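# Seat a rubber seal in a lid groove

## Task

Push the rubber seal down into the lid's groove so that it sits in it along the entire loop, with no section left out.

## Robot and tools

Robot: two Franka FR3 seven-joint arms, left_arm and right_arm, each carrying a Robotiq 140 mm two-finger gripper whose fingers can fold at a hinge when pushed. Their root links sit at about (+0.053, +0.331, +0.047) m for left_arm and (-0.024, -0.291, +0.047) m for right_arm, nearly unrotated. A camera stand stands behind them.

Frame: every pose, velocity and offset uses the scene frame. Its origin is at table-top height, halfway between the nominal bases; +z points up, +x points out over the table, and left_arm is on the +y side (arm names do not match image sides). Reported hand positions can be off by a few centimetres, more at long reach. A gripper's fingers point along its own +z and close along its y. end_effector_position is the spot between the pads when shut; fingertips stick out about 33 mm past it when the gap is 40 mm or less, only 9 mm when wide open.

execute_actions(actions, cameras): actions is a list of actions; each action is a list of up to 15 rows, one per 1/30 s step; a short action repeats its final row until 15 steps pass. Every row has 18 numbers in [-1, 1], always covering both arms: left dx, dy, dz, rx, ry, rz, then left gripper position, force_limit, speed, then the same nine for the right. dx..rz are an offset, not a pose: measured from that arm's Hand target at the start of the action, along scene axes, with 1.0 = 0.6 m or 180 degrees; rx, ry, rz form one rotation vector turning about the Hand target's position. All rows of one action count from that same start, and the next action starts from the new Hand target, so sending the same offset twice moves twice. Sending six zeros re-requests the current Hand target. cameras: names, ["all"], or []; an empty actions list returns images by default plus scene number.

move(target, speed, blend, blocking, cameras): drives grippers in straight lines. target is one 18-number row or a list of up to 15 rows, laid out as above; every row is an offset from the Hand targets at the call's start, not from the previous row. speed is top path speed in m/s, 0.002 to 2 (default 0.25), one value or one per target; rotation is capped at twice that in rad/s and 2.5 rad/s. blend (m) rounds corners in a list; 0 stops at each. The whole move is limited to 10 s. Paths ignore obstacles and the other arm. Finger numbers of the first row go out at once; later rows' finger numbers go out on arrival. The result adds a move: line, such as done, off_target, moving, held or fault, and limits like paced or held. blocking=false returns after about 0.5 s while the move continues.

wait(seconds 0 to 10) lets time pass with commands held. stop brakes a running move (fingers keep going). zoom_image(camera, region [x0, y0, x1, y1] in pixels, each side at most 504) enlarges part of the newest image. set_collision_behavior(contact_force_n 20, 40 or 85) sets the contact force limit for both arms; not allowed mid-move. clear_fault(arm) clears a torque or force fault already reported. read_manual gives licence texts. finished_scene(scene 1 or 2) ends the scene permanently; the seal must stay seated without the robot.

Gripper numbers: position +1 is open (140 mm), about -0.8 is pads touching, -1 closes until blocked. force_limit sets pad force after a slow close (roughly 14 N at -1 up to 58 N at +1); faster closes squeeze harder. speed sets finger speed, about 30 mm/s at -1 to 250 at +1. Both start at +1. To keep a gripper unchanged, repeat the last three numbers you sent; 0 is a real command. object_status: 0 moving, 1 blocked while opening, 2 blocked while closing (a grip), 3 reached the request or pads met. position_measured is in counts: 3 open, 75 about 100 mm, 139 about 60 mm, 200 about 20 mm, 230 pads meet. Grip near the fingertip quarter; deeper grips can fold fingers and slip. Fingers pushed tip-first into a surface fold easily unless fully closed.

Motion: each step the controller limits the commanded pose to 70 mm and 16 degrees from the measured one; Hand target in results is the last command after that clipping. Grippers may stop short of it; the next command, even zeros, asks again, or send the shortfall as an offset. To stop pressing on something, command the target back behind the gripper. Large wrist turns can swing the elbow.

Results: per arm, end_effector_position (m) and end_effector_quat_wxyz in the scene frame, joint positions and velocities, joint torques, external torque estimates (a push toward larger joint angle lowers them) and flange force along the gripper axes, which include held weight and error. Tool commands shows current gripper commands. MOTOR HOT warns of heat; overheating brakes that arm for 30 to 60 s or more.

Faults: an arm stops if contact force reaches the limit (85 N at start), if a joint's contact torque reaches its limit (85 N m for the four larger joints, 11 for the three wrist joints), if a joint leaves its range, or if it moves too fast; clear_fault is then required, releasing a grip first if it pins the arm. Cameras: cam_head_left, cam_head_right, cam_low, cam_left_wrist, cam_right_wrist, all 896x504.

Avoid: dropping or flinging parts, letting anything leave the table, hitting fixed or heavy objects, pressing hard on the lid, gripping a resting part very hard, and any contact between the two grippers or one gripper closing on the other's fingers, which can end the scene. Loose objects may get brief external nudges. Faster, smoother and lower-effort solutions are preferred.

Each tool is called by a JSON object that holds its "method" and its "body".

## Session

{"method": "execute_actions", "body": {"actions": []}}

Scene clock: 0.00 s.
left_arm: end_effector_position=(+0.5424, +0.5645, +0.1919) position_measured=3 object_status=3 end_effector_quat_wxyz=(+0.134, -0.342, +0.929, -0.039) | right_arm: end_effector_position=(+0.3220, -0.8507, +0.1508) position_measured=3 object_status=3 end_effector_quat_wxyz=(+0.100, +0.337, +0.934, -0.059)
Joint positions: left_arm=[0.346 -0.086 0.151 -2.475 -0.204 2.638 1.512] | right_arm=[-0.944 0.301 -0.087 -2.067 0.111 2.595 1.155]
Joint velocities: within noise
Joint torques (N m): no reading
External joint torques (N m): no reading
Flange force (N): no reading
Hand target: left_arm +0.5424, +0.5645, +0.1919; +0.134, -0.342, +0.929, -0.039 | right_arm +0.3220, -0.8507, +0.1508; +0.100, +0.337, +0.934, -0.059
Tool commands: left_gripper/position=+1.0 left_gripper/force_limit=+1.0 left_gripper/speed=+1.0 right_gripper/position=+1.0 right_gripper/force_limit=+1.0 right_gripper/speed=+1.0

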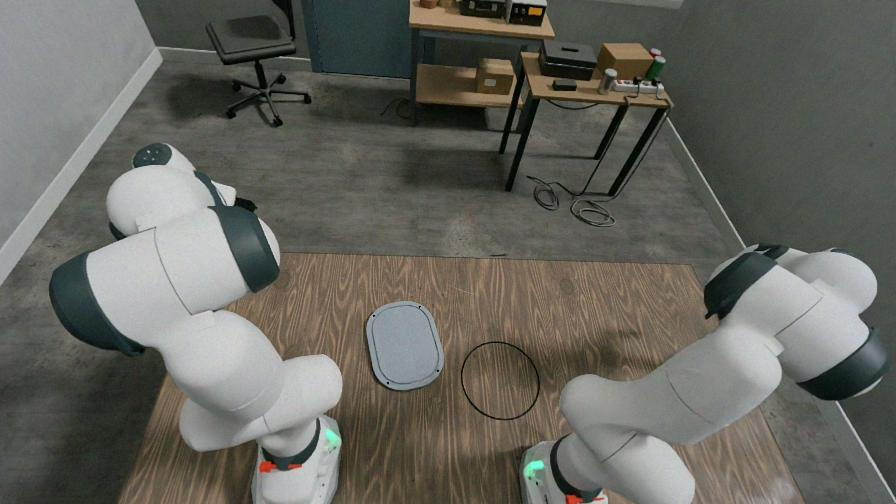

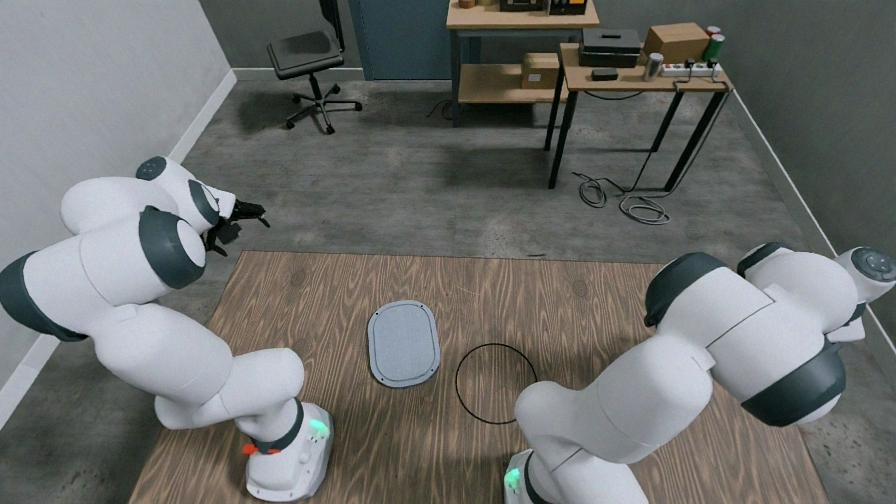

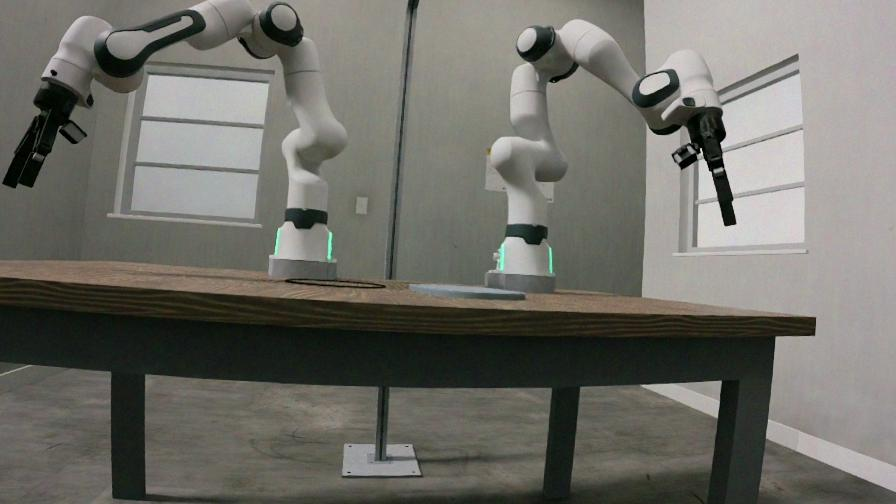

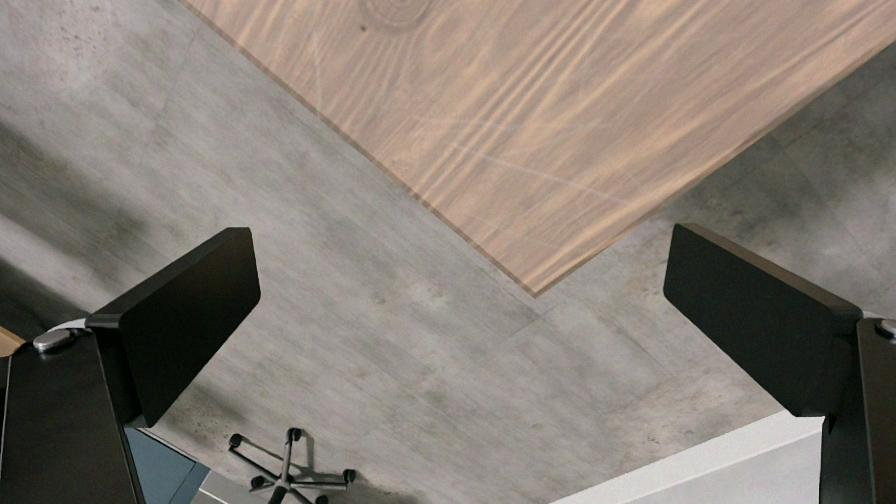

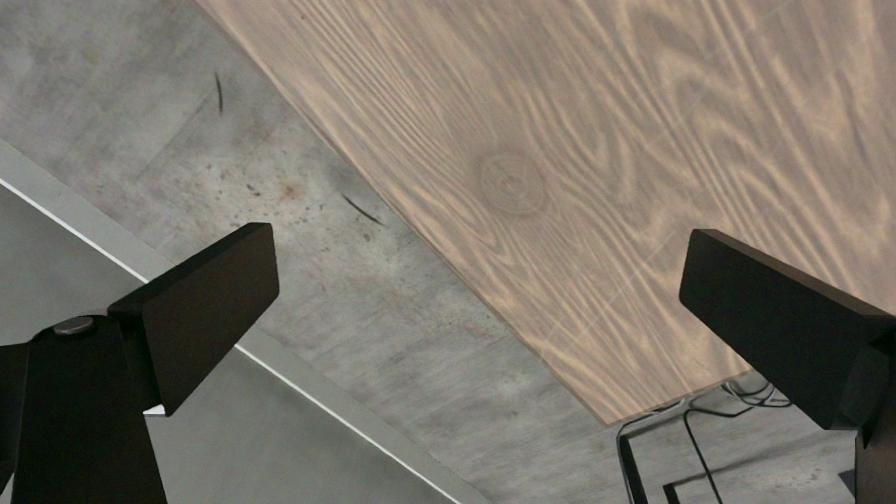

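{"method": "zoom_image", "body": {"camera": "cam_head_left", "region": [340, 280, 560, 430]}}

{"method": "zoom_image", "body": {"camera": "cam_head_right", "region": [340, 280, 560, 430]}}

Scaled by 2.291 from the camera's 896x504 image, which has a finer 1280x720 frame.

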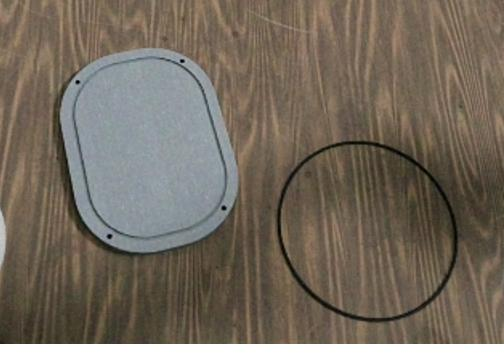

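Scaled by 2.291 from the camera's 896x504 image, which has a finer 1280x720 frame.

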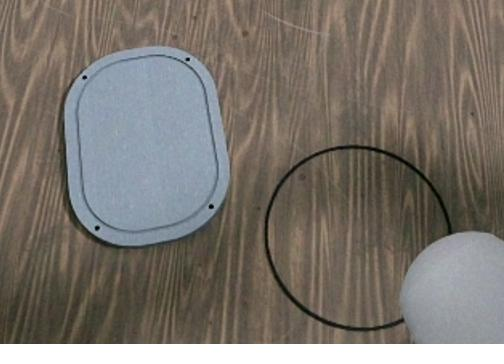

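{"method": "move", "body": {"target": [-0.27,-0.74,0.35,0.025,0.087,-0.223,1,1,1,-0.087,0.93,0.33,0.038,0.065,0.22,1,1,1], "cameras": ["all"]}}

Scene clock: 26.23 s.
left_arm: end_effector_position=(+0.3811, +0.1211, +0.4023) position_measured=3 object_status=3 end_effector_quat_wxyz=(+0.002, +0.003, +1.000, +0.000) | right_arm: end_effector_position=(+0.2702, -0.2936, +0.3480) position_measured=3 object_status=3 end_effector_quat_wxyz=(+0.000, -0.004, +1.000, -0.002)
Joint positions: left_arm=[-0.027 -0.596 -0.398 -2.247 -0.219 1.69 1.223] | right_arm=[-0.428 -0.91 0.304 -2.591 0.237 1.7 1.298]
Joint velocities: left_arm=[-0.001 -0.001 0 0 0.001 0 -0.004] | right_arm=[0.001 0 0.001 0 0.002 -0.003 0.007]
Joint torques (N m): left_arm=[0.89 -8.55 6.57 25.87 0.55 2.36 -0.28] | right_arm=[-0.6 -0.51 -6.5 24.23 1.26 2.36 0.23]
External joint torques (N m): left_arm=[0.87 0.99 0.53 2.21 -0.23 -0.09 -0.28] | right_arm=[-0.59 0.52 0.19 0.41 0.48 -0.1 0.23]
Flange force (N): left_arm=[-7.6 -3.7 -6.7] | right_arm=[-3.1 0.6 -1.2]
Hand target: left_arm +0.3804, +0.1205, +0.4019; +0.000, +0.000, +1.000, -0.001 | right_arm +0.2698, -0.2927, +0.3488; +0.000, -0.001, +1.000, -0.001
Off the commanded pose: left_arm 0.001 m, 0 deg | right_arm 0.001 m, 0 deg.
move: done

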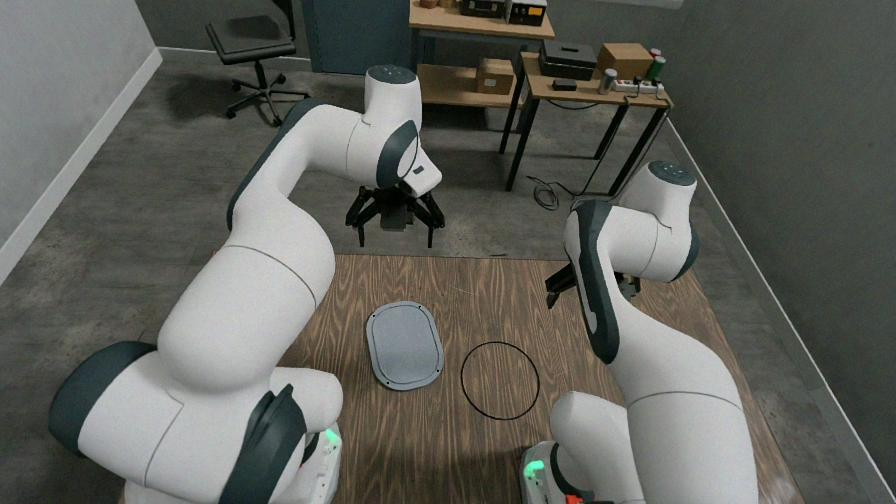

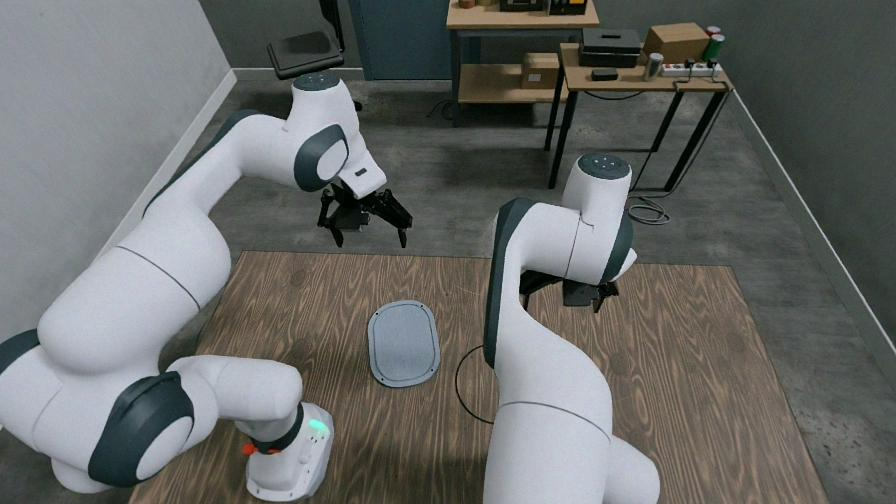

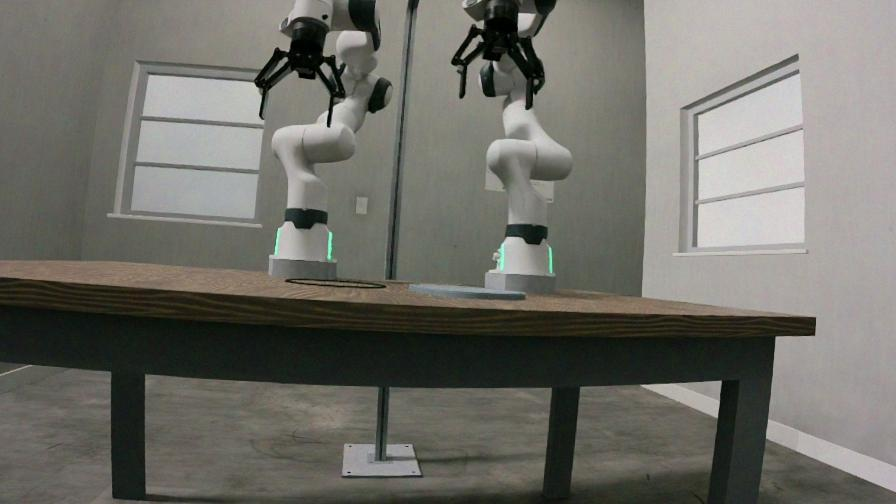

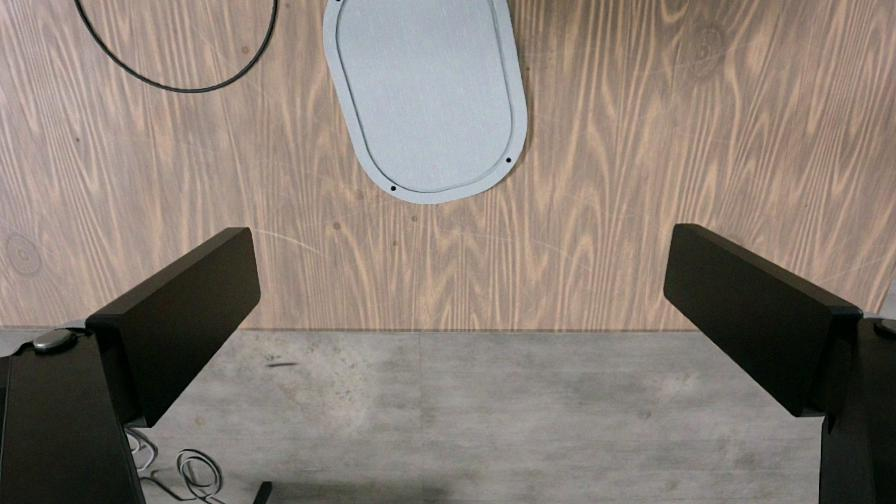

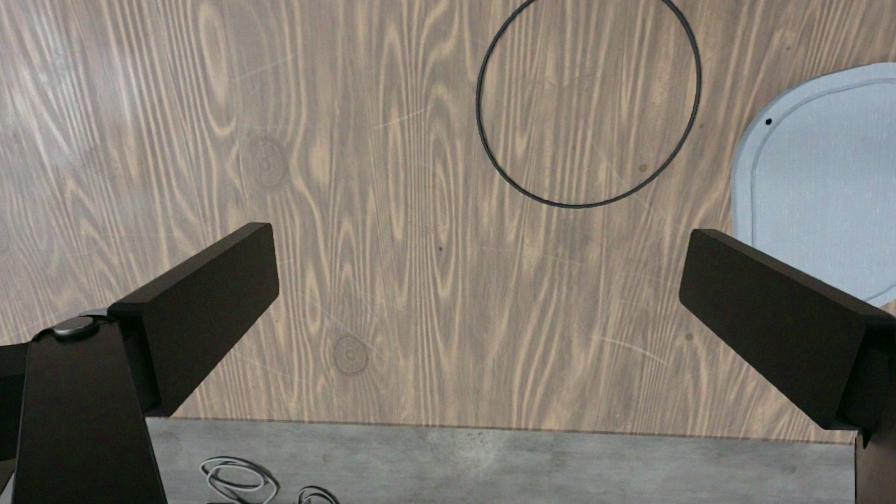

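{"method": "move", "body": {"target": [-0.133,-0.45,0.083,0,0,0.5,1,1,1,0,-0.58,0,0,0,0,1,1,1], "cameras": ["cam_left_wrist","cam_head_left","cam_head_right"]}}

Scene clock: 70.53 s.
left_arm: end_effector_position=(+0.3015, -0.1491, +0.4516) position_measured=3 object_status=3 end_effector_quat_wxyz=(-0.001, +0.705, -0.709, +0.001) | right_arm: end_effector_position=(+0.2691, -0.6395, +0.3493) position_measured=3 object_status=3 end_effector_quat_wxyz=(+0.001, +0.001, +1.000, +0.001)
Joint positions: left_arm=[0.828 -0.932 -1.145 -1.585 -0.882 1.244 -0.479] | right_arm=[-0.528 -0.346 -0.307 -2.206 -0.106 1.874 0.792]
Joint velocities: left_arm=[0.001 0.001 -0.001 -0.001 0 -0.001 -0.006] | right_arm=[within noise]
Joint torques (N m): left_arm=[0.73 25.18 24.97 14.35 0.65 2.46 -0.26] | right_arm=[-0.06 -17.28 3.39 25.18 0.45 2.86 -0.08]
External joint torques (N m): left_arm=[0.77 1.74 1.87 1.56 -0.07 -0.15 -0.26] | right_arm=[-0.08 1.96 0.51 0.59 -0.28 0.36 -0.08]
Flange force (N): left_arm=[4.1 -3.3 -9.2] | right_arm=[-5.4 -5.4 0.1]
Hand target: left_arm +0.3006, -0.1495, +0.4517; +0.000, +0.707, -0.707, +0.001 | right_arm +0.2698, -0.6407, +0.3488; +0.000, -0.001, +1.000, -0.001
Off the commanded pose: left_arm 0.001 m, 0 deg | right_arm 0.001 m, 0 deg.
move: done
Images, in order (width x height): cam_head_left 896x504, cam_head_right 896x504, cam_left_wrist 896x504.

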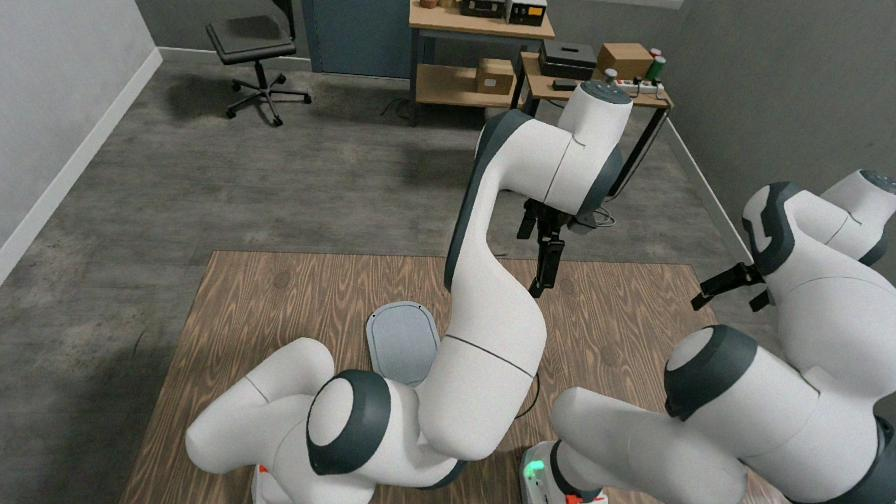

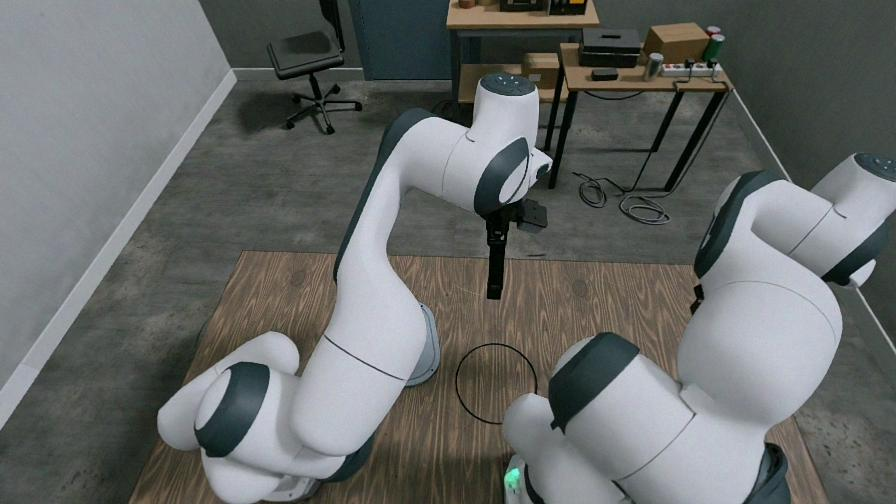

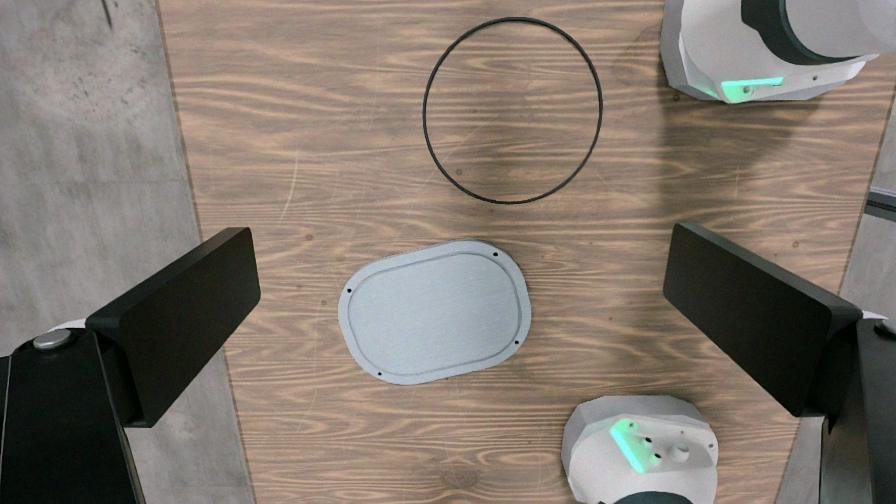

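{"method": "zoom_image", "body": {"camera": "cam_left_wrist", "region": [320, 220, 560, 400]}}

Scaled by 2.100 from the camera's 896x504 image, which has a finer 1280x720 frame.

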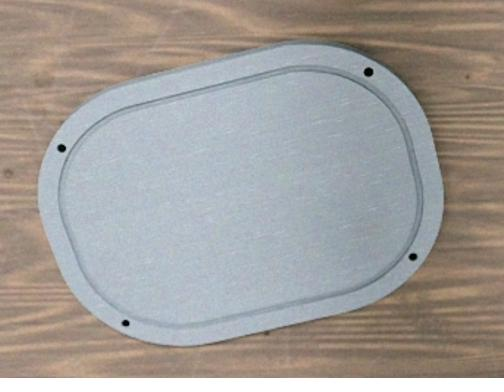

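{"method": "move", "body": {"target": [-0.121,0.149,-0.417,0,0,-0.5,-0.39,1,0,-0.07,0.59,-0.248,0,0,0,-0.39,1,0], "cameras": ["all"]}}

Scene clock: 116.10 s.
left_arm: end_effector_position=(+0.2275, -0.0605, +0.2020) position_measured=178 object_status=3 end_effector_quat_wxyz=(-0.001, -0.004, +1.000, -0.001) | right_arm: end_effector_position=(+0.2265, -0.2866, +0.1996) position_measured=178 object_status=3 end_effector_quat_wxyz=(-0.002, -0.004, +1.000, -0.001)
Joint positions: left_arm=[0.08 -0.681 -1.158 -2.501 -0.715 2.062 0.956] | right_arm=[-0.299 -1.011 0.358 -3.02 0.332 2.012 1.316]
Joint velocities: left_arm=[0 0 0.001 -0.001 0 0.001 0.005] | right_arm=[within noise]
Joint torques (N m): left_arm=[0.06 4.18 17.18 20.03 1 2.74 0.15] | right_arm=[-0.65 1.57 -5.3 23.07 1.24 2.8 0.21]
External joint torques (N m): left_arm=[0.14 1.42 2.14 1.36 0.33 0.28 0.15] | right_arm=[-0.68 0.1 0.34 -0.15 0.53 0.36 0.21]
Flange force (N): left_arm=[-3.6 -0.3 -4.6] | right_arm=[-2.4 0.4 2.2]
Hand target: left_arm +0.2280, -0.0601, +0.2015; +0.000, +0.000, +1.000, -0.001 | right_arm +0.2278, -0.2867, +0.2000; +0.000, -0.001, +1.000, -0.001
Off the commanded pose: left_arm 0.001 m, 0 deg | right_arm 0.001 m, 0 deg.
move: done

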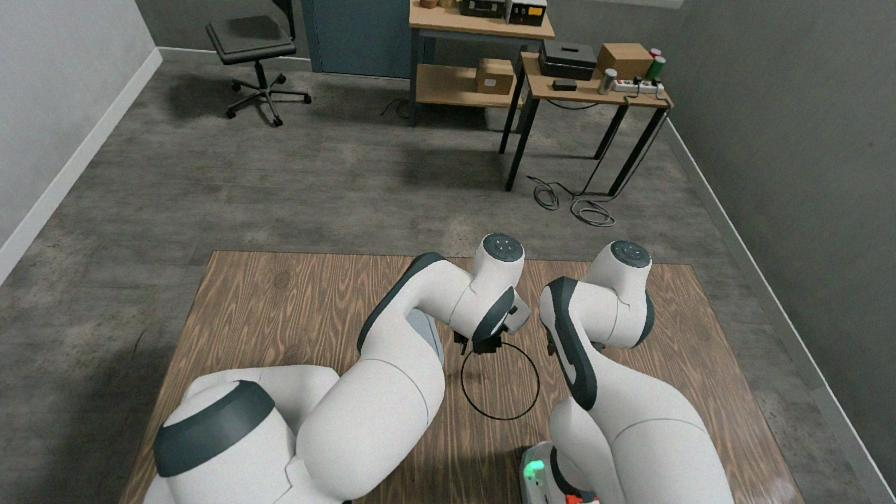

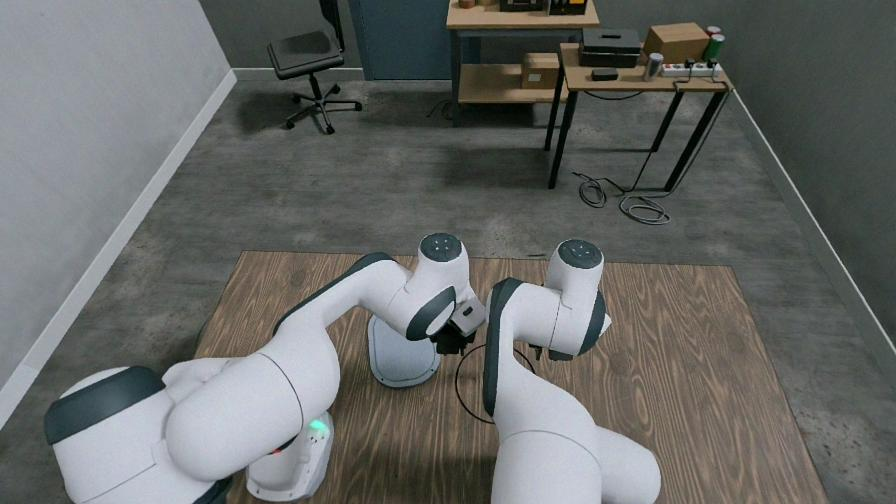

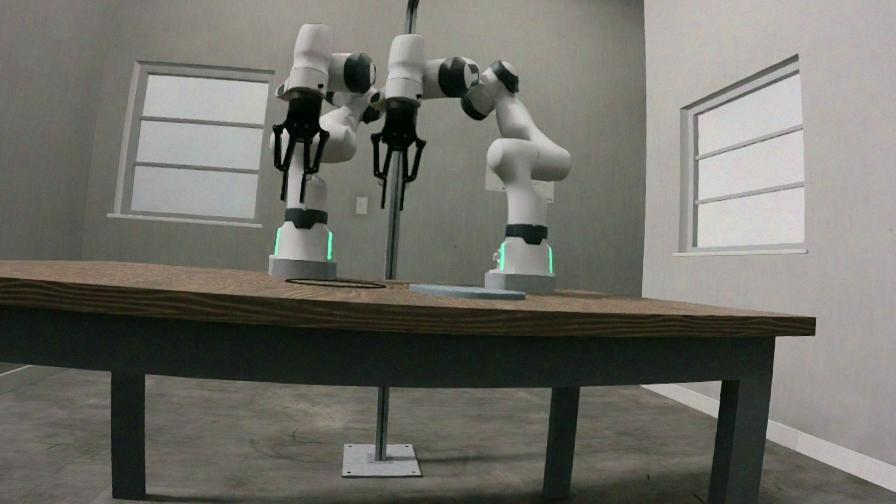

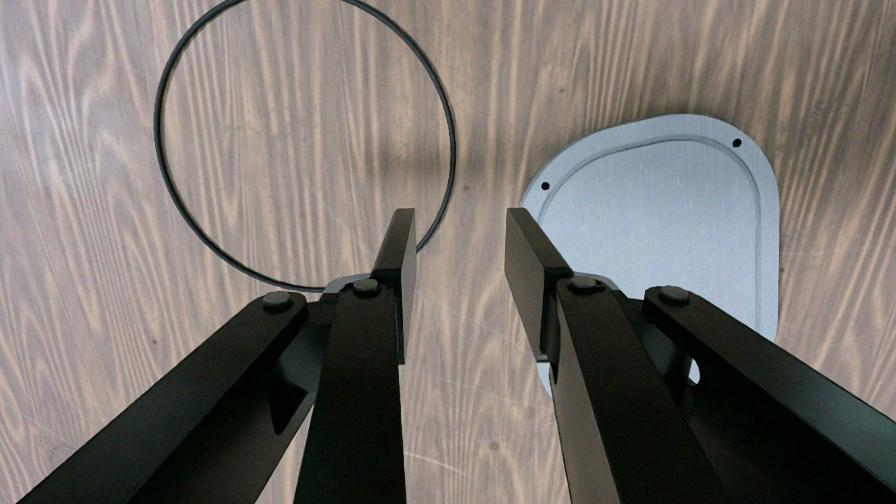

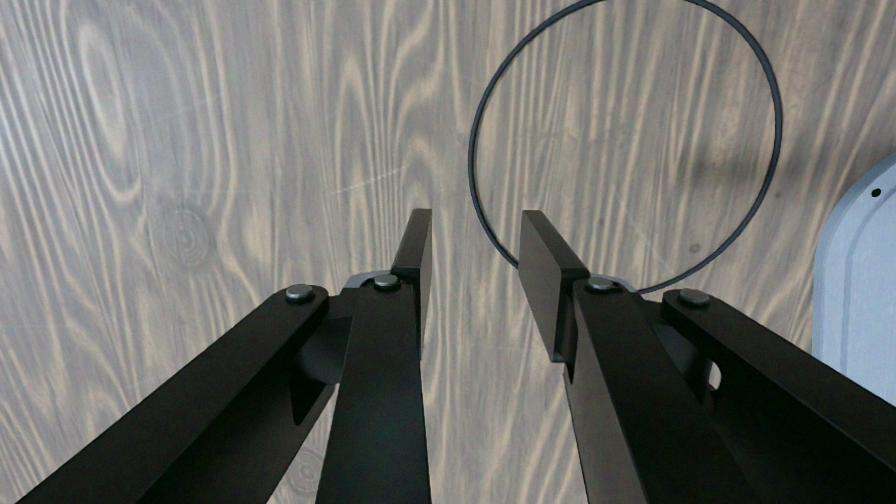

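{"method": "move", "body": {"target": [-0.09,0,-0.17,0,0,0.08,-0.39,1,0,0,0.013,-0.17,0,0,0.08,-0.39,1,0], "cameras": ["cam_left_wrist","cam_right_wrist","cam_low"], "speed": 0.12}}

Scene clock: 134.57 s.
left_arm: end_effector_position=(+0.1727, -0.0588, +0.0990) position_measured=178 object_status=3 end_effector_quat_wxyz=(-0.002, -0.121, +0.993, +0.001) | right_arm: end_effector_position=(+0.2282, -0.2813, +0.0983) position_measured=178 object_status=3 end_effector_quat_wxyz=(-0.047, -0.101, +0.994, -0.006)
Joint positions: left_arm=[0.143 -0.719 -1.49 -2.615 -0.998 2.24 0.757] | right_arm=[-0.544 -0.672 0.801 -3.044 0.642 2.323 0.988]
Joint velocities: left_arm=[0.002 0 0 -0.001 0 0 -0.007] | right_arm=[within noise]
Joint torques (N m): left_arm=[0.86 9.02 17.42 15.44 0.38 2.6 -0.25] | right_arm=[-0.31 -1.29 -7.83 17.85 0.54 2.4 0.1]
External joint torques (N m): left_arm=[0.8 0.46 1.25 1.79 -0.21 0.12 -0.25] | right_arm=[-0.28 0.8 -0.13 0.56 0.02 0.13 0.1]
Flange force (N): left_arm=[-1.9 -5.3 -2.3] | right_arm=[-6.0 -1.9 3.4]
Hand target: left_arm +0.1740, -0.0601, +0.0995; +0.000, -0.125, +0.992, -0.001 | right_arm +0.2275, -0.2809, +0.0980; -0.048, -0.101, +0.994, -0.005 (not the last commanded pose)
Off the commanded pose: left_arm 0.002 m, 1 deg | right_arm 0.002 m, 6 deg.
move: held (right_arm; a check stopped the path); limits=held
pose unreachable (right arm): on one or more control steps of this call, first in action 0 (counted from 0), this arm could not follow its commanded pose, so it was not sent that pose on those steps. It may still have moved: this result reports where it is.
cause: moving toward the commanded pose would bring a part of the arm too close to another arm (a part of this arm just beyond joint 5 (forearm roll) and a part of the left arm just beyond its joint 6 (wrist pitch), along the way the arms are being sent, or toward where that arm still pushes).
Images, in order (width x height): cam_low 896x504, cam_left_wrist 896x504, cam_right_wrist 896x504.

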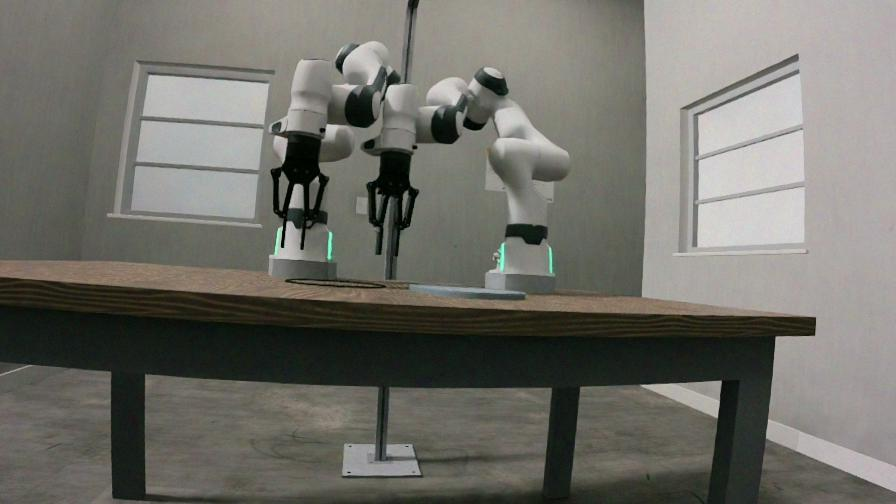

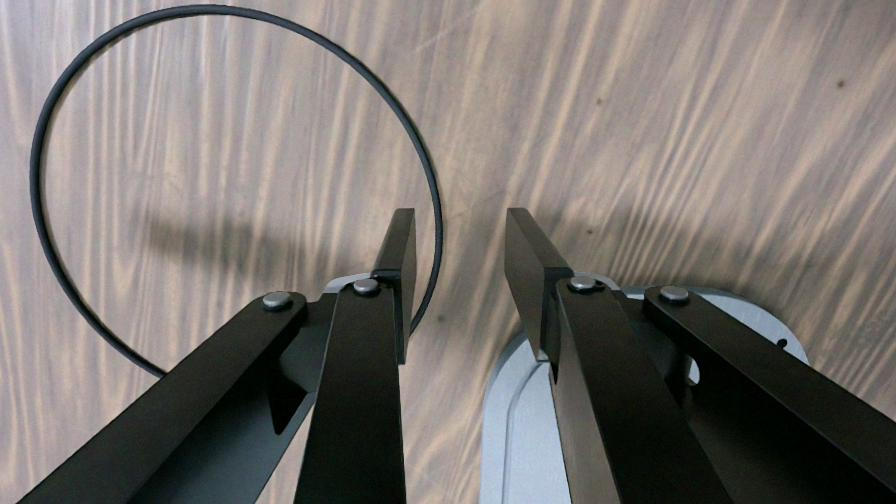

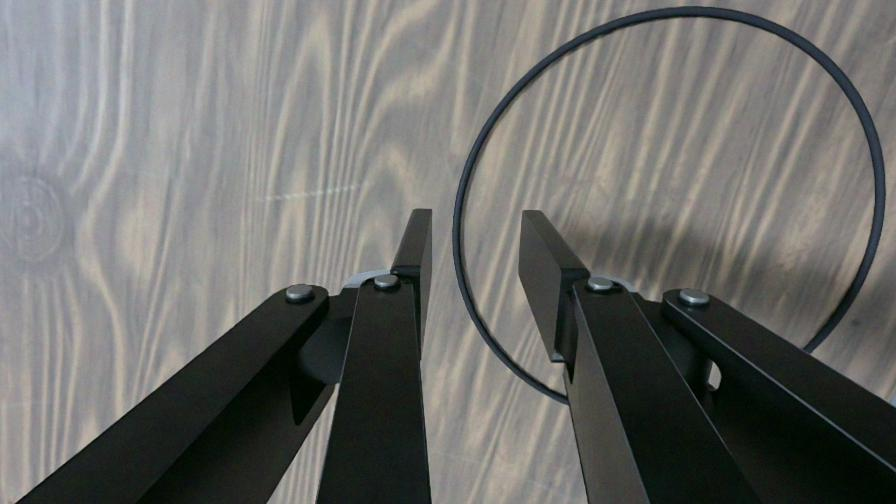

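{"method": "move", "body": {"target": [0,-0.013,-0.1,0,0,0,-0.39,1,0,0,-0.25,0.25,0,0,0,-0.39,1,0], "cameras": ["cam_left_wrist","cam_low"], "speed": 0.12}}

{"method": "zoom_image", "body": {"camera": "cam_low", "region": [250, 150, 550, 320]}}

Scene clock: 148.17 s.
left_arm: end_effector_position=(+0.1735, -0.0660, +0.0391) position_measured=178 object_status=3 end_effector_quat_wxyz=(-0.001, -0.127, +0.992, +0.001) | right_arm: end_effector_position=(+0.2285, -0.4314, +0.2484) position_measured=178 object_status=3 end_effector_quat_wxyz=(-0.046, -0.097, +0.994, -0.006)
Joint positions: left_arm=[0.368 -0.71 -1.785 -2.577 -1.143 2.364 0.82] | right_arm=[-0.818 -0.804 0.342 -2.781 0.189 1.936 0.722]
Joint velocities: left_arm=[0.001 0 0.001 0 0 -0.001 0.004] | right_arm=[0 0 -0.001 -0.001 -0.001 0 -0.005]
Joint torques (N m): left_arm=[0.94 15.64 17.61 12.95 0.35 2.74 0.08] | right_arm=[0.22 -2.35 -6.37 24.21 0.06 2.34 -0.09]
External joint torques (N m): left_arm=[1.03 1.34 1.41 2.01 -0.17 0.27 0.08] | right_arm=[0.21 1.53 -0.58 0.61 -0.52 0 -0.09]
Flange force (N): left_arm=[-3.0 -5.0 -1.4] | right_arm=[-4.2 -5.9 -0.7]
Hand target: left_arm +0.1740, -0.0679, +0.0395; +0.000, -0.125, +0.992, -0.001 | right_arm +0.2275, -0.4309, +0.2480; -0.048, -0.101, +0.994, -0.005
Off the commanded pose: left_arm 0.002 m, 0 deg | right_arm 0.001 m, 1 deg.
move: done
Images, in order (width x height): cam_low 896x504, cam_left_wrist 896x504.

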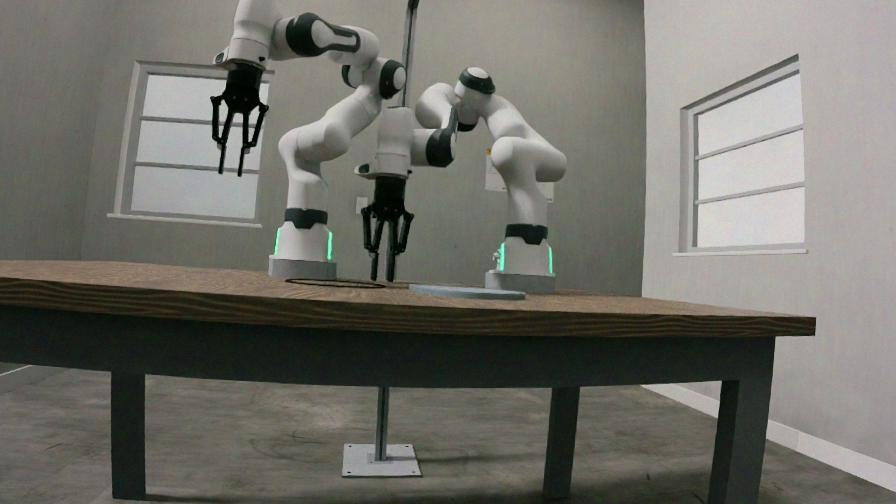

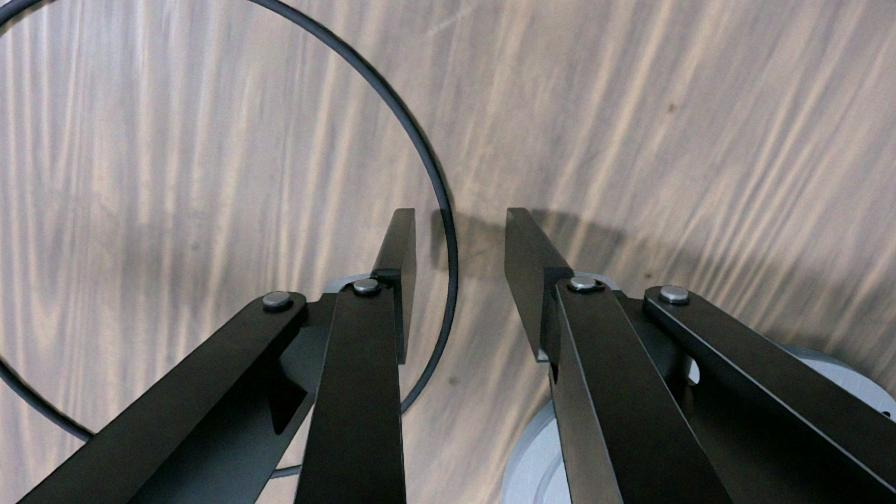

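Scaled by 1.680 from the camera's 896x504 image, which has a finer 1280x720 frame.

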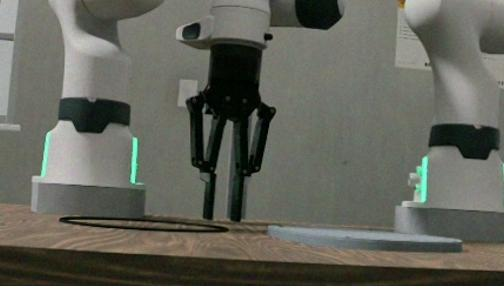

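{"method": "move", "body": {"target": [0,-0.003,-0.008,0,0,0,-0.39,1,0,0,0,0,0,0,0,-0.39,1,0], "cameras": ["cam_left_wrist","cam_low"], "speed": 0.02}}

{"method": "zoom_image", "body": {"camera": "cam_low", "region": [340, 230, 440, 310]}}

Scene clock: 155.03 s.
left_arm: end_effector_position=(+0.1728, -0.0678, +0.0343) position_measured=178 object_status=3 end_effector_quat_wxyz=(-0.002, -0.127, +0.992, +0.001) | right_arm: end_effector_position=(+0.2284, -0.4313, +0.2484) position_measured=178 object_status=3 end_effector_quat_wxyz=(-0.046, -0.099, +0.994, -0.006)
Joint positions: left_arm=[0.39 -0.71 -1.811 -2.57 -1.153 2.372 0.825] | right_arm=[-0.817 -0.804 0.342 -2.781 0.189 1.936 0.72]
Joint velocities: left_arm=[0.002 -0.001 -0.002 -0.001 -0.001 0.005 0.001] | right_arm=[within noise]
Joint torques (N m): left_arm=[0.99 16.23 17.7 12.72 0.33 2.73 0.16] | right_arm=[-0.21 -2.53 -5.89 24.25 0.22 2.27 -0.07]
External joint torques (N m): left_arm=[1.07 1.32 1.43 1.88 -0.19 0.25 0.16] | right_arm=[-0.28 1.41 -0.18 0.58 -0.36 -0.08 -0.07]
Flange force (N): left_arm=[-3.2 -4.5 -1.3] | right_arm=[-4.5 -5.7 -0.8]
Hand target: left_arm +0.1740, -0.0697, +0.0347; +0.000, -0.125, +0.992, -0.001 | right_arm +0.2275, -0.4309, +0.2480; -0.048, -0.101, +0.994, -0.005
Off the commanded pose: left_arm 0.002 m, 0 deg | right_arm 0.001 m, 0 deg.
move: done
Images, in order (width x height): cam_low 896x504, cam_left_wrist 896x504.

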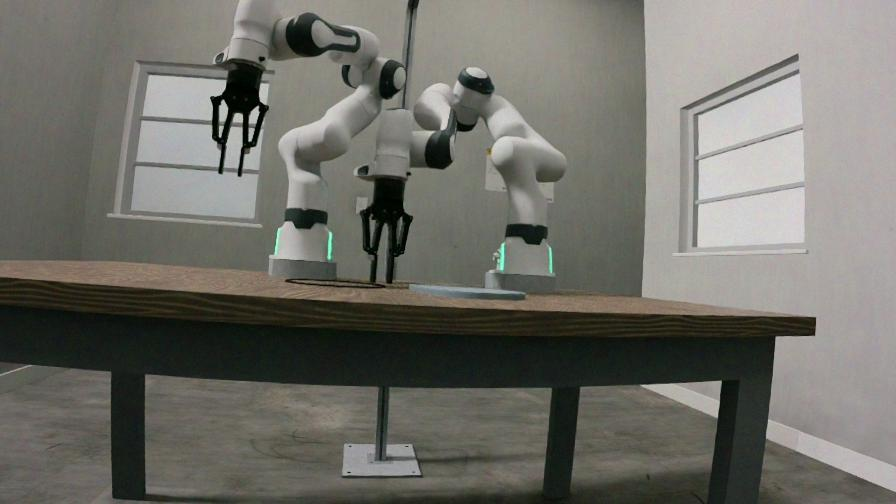

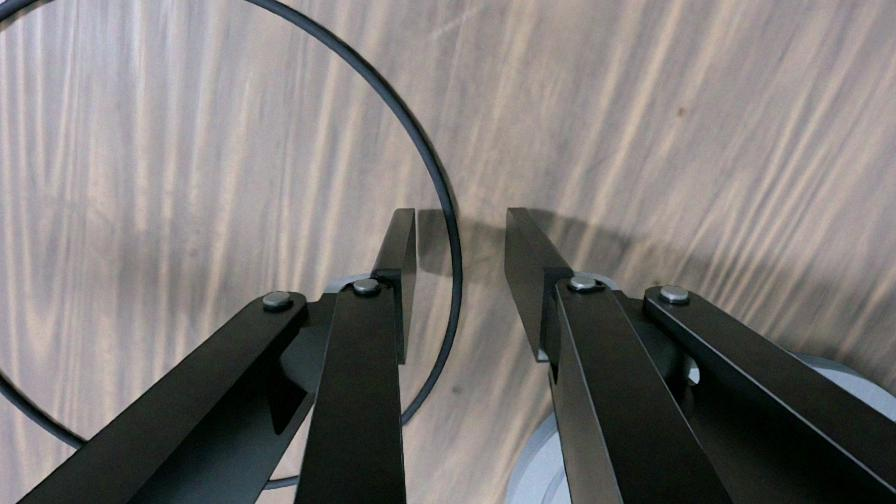

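Scaled by 5.040 from the camera's 896x504 image, which has a finer 1280x720 frame.

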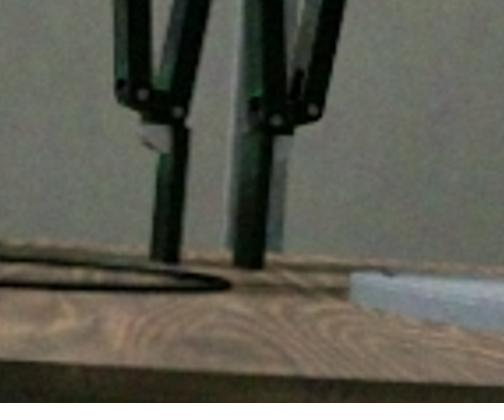

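{"method": "move", "body": {"target": [0,0,-0.005,0,0,0,-0.39,1,0,0,0,0,0,0,0,-0.39,1,0], "cameras": ["cam_left_wrist","cam_low"], "speed": 0.02}}

{"method": "zoom_image", "body": {"camera": "cam_low", "region": [340, 230, 440, 310]}}

{"method": "zoom_image", "body": {"camera": "cam_left_wrist", "region": [360, 160, 560, 320]}}

Scene clock: 161.17 s.
left_arm: end_effector_position=(+0.1730, -0.0678, +0.0313) position_measured=178 object_status=3 end_effector_quat_wxyz=(-0.001, -0.127, +0.992, +0.002) | right_arm: end_effector_position=(+0.2284, -0.4313, +0.2484) position_measured=178 object_status=3 end_effector_quat_wxyz=(-0.046, -0.099, +0.994, -0.006)
Joint positions: left_arm=[0.402 -0.71 -1.825 -2.568 -1.16 2.379 0.829] | right_arm=[-0.817 -0.804 0.342 -2.781 0.189 1.936 0.72]
Joint velocities: left_arm=[0.002 0 -0.001 0 -0.001 0.006 0.004] | right_arm=[within noise]
Joint torques (N m): left_arm=[0.74 16.58 17.61 12.64 0.32 2.69 0.19] | right_arm=[-0.22 -2.53 -5.89 24.22 0.23 2.26 -0.1]
External joint torques (N m): left_arm=[0.74 1.4 1.35 2.05 -0.2 0.22 0.19] | right_arm=[-0.23 1.36 -0.12 0.62 -0.34 -0.07 -0.11]
Flange force (N): left_arm=[-2.4 -4.1 -2.1] | right_arm=[-4.4 -5.5 -0.8]
Hand target: left_arm +0.1740, -0.0697, +0.0317; +0.000, -0.125, +0.992, -0.001 | right_arm +0.2275, -0.4309, +0.2480; -0.048, -0.101, +0.994, -0.005
Off the commanded pose: left_arm 0.002 m, 0 deg | right_arm 0.001 m, 0 deg.
move: done
Images, in order (width x height): cam_low 896x504, cam_left_wrist 896x504.

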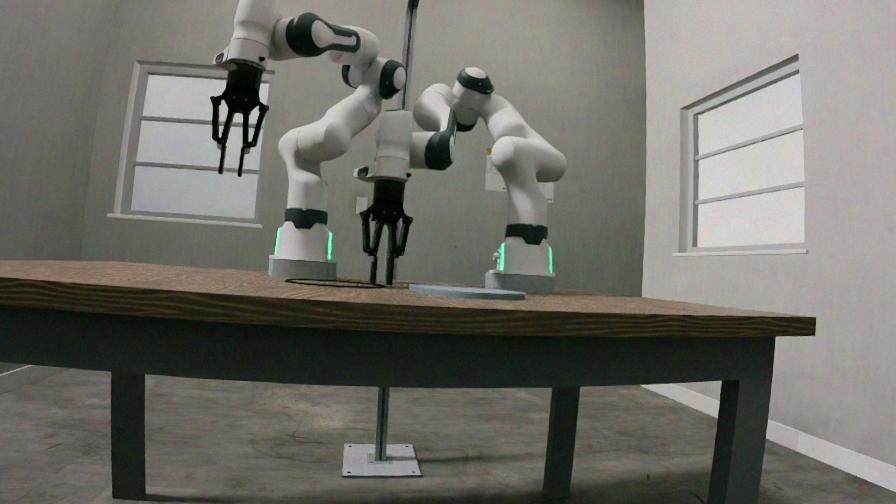

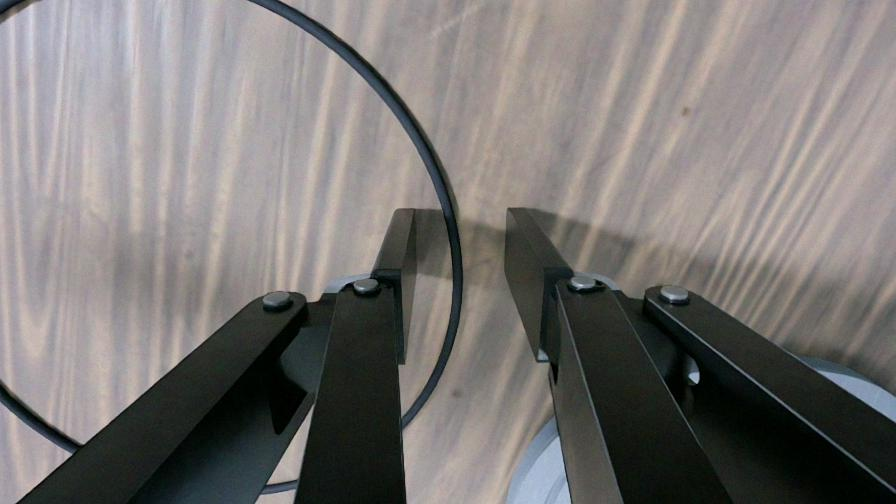

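Scaled by 5.040 from the camera's 896x504 image, which has a finer 1280x720 frame.

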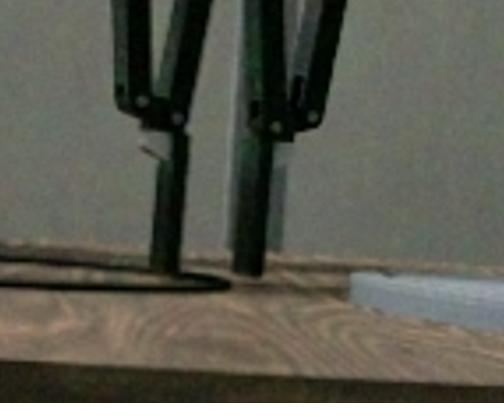

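Scaled by 2.520 from the camera's 896x504 image, which has a finer 1280x720 frame.

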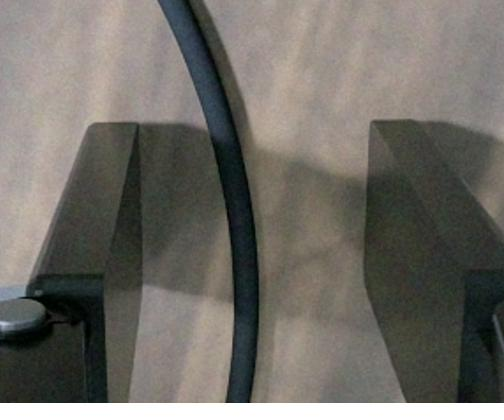

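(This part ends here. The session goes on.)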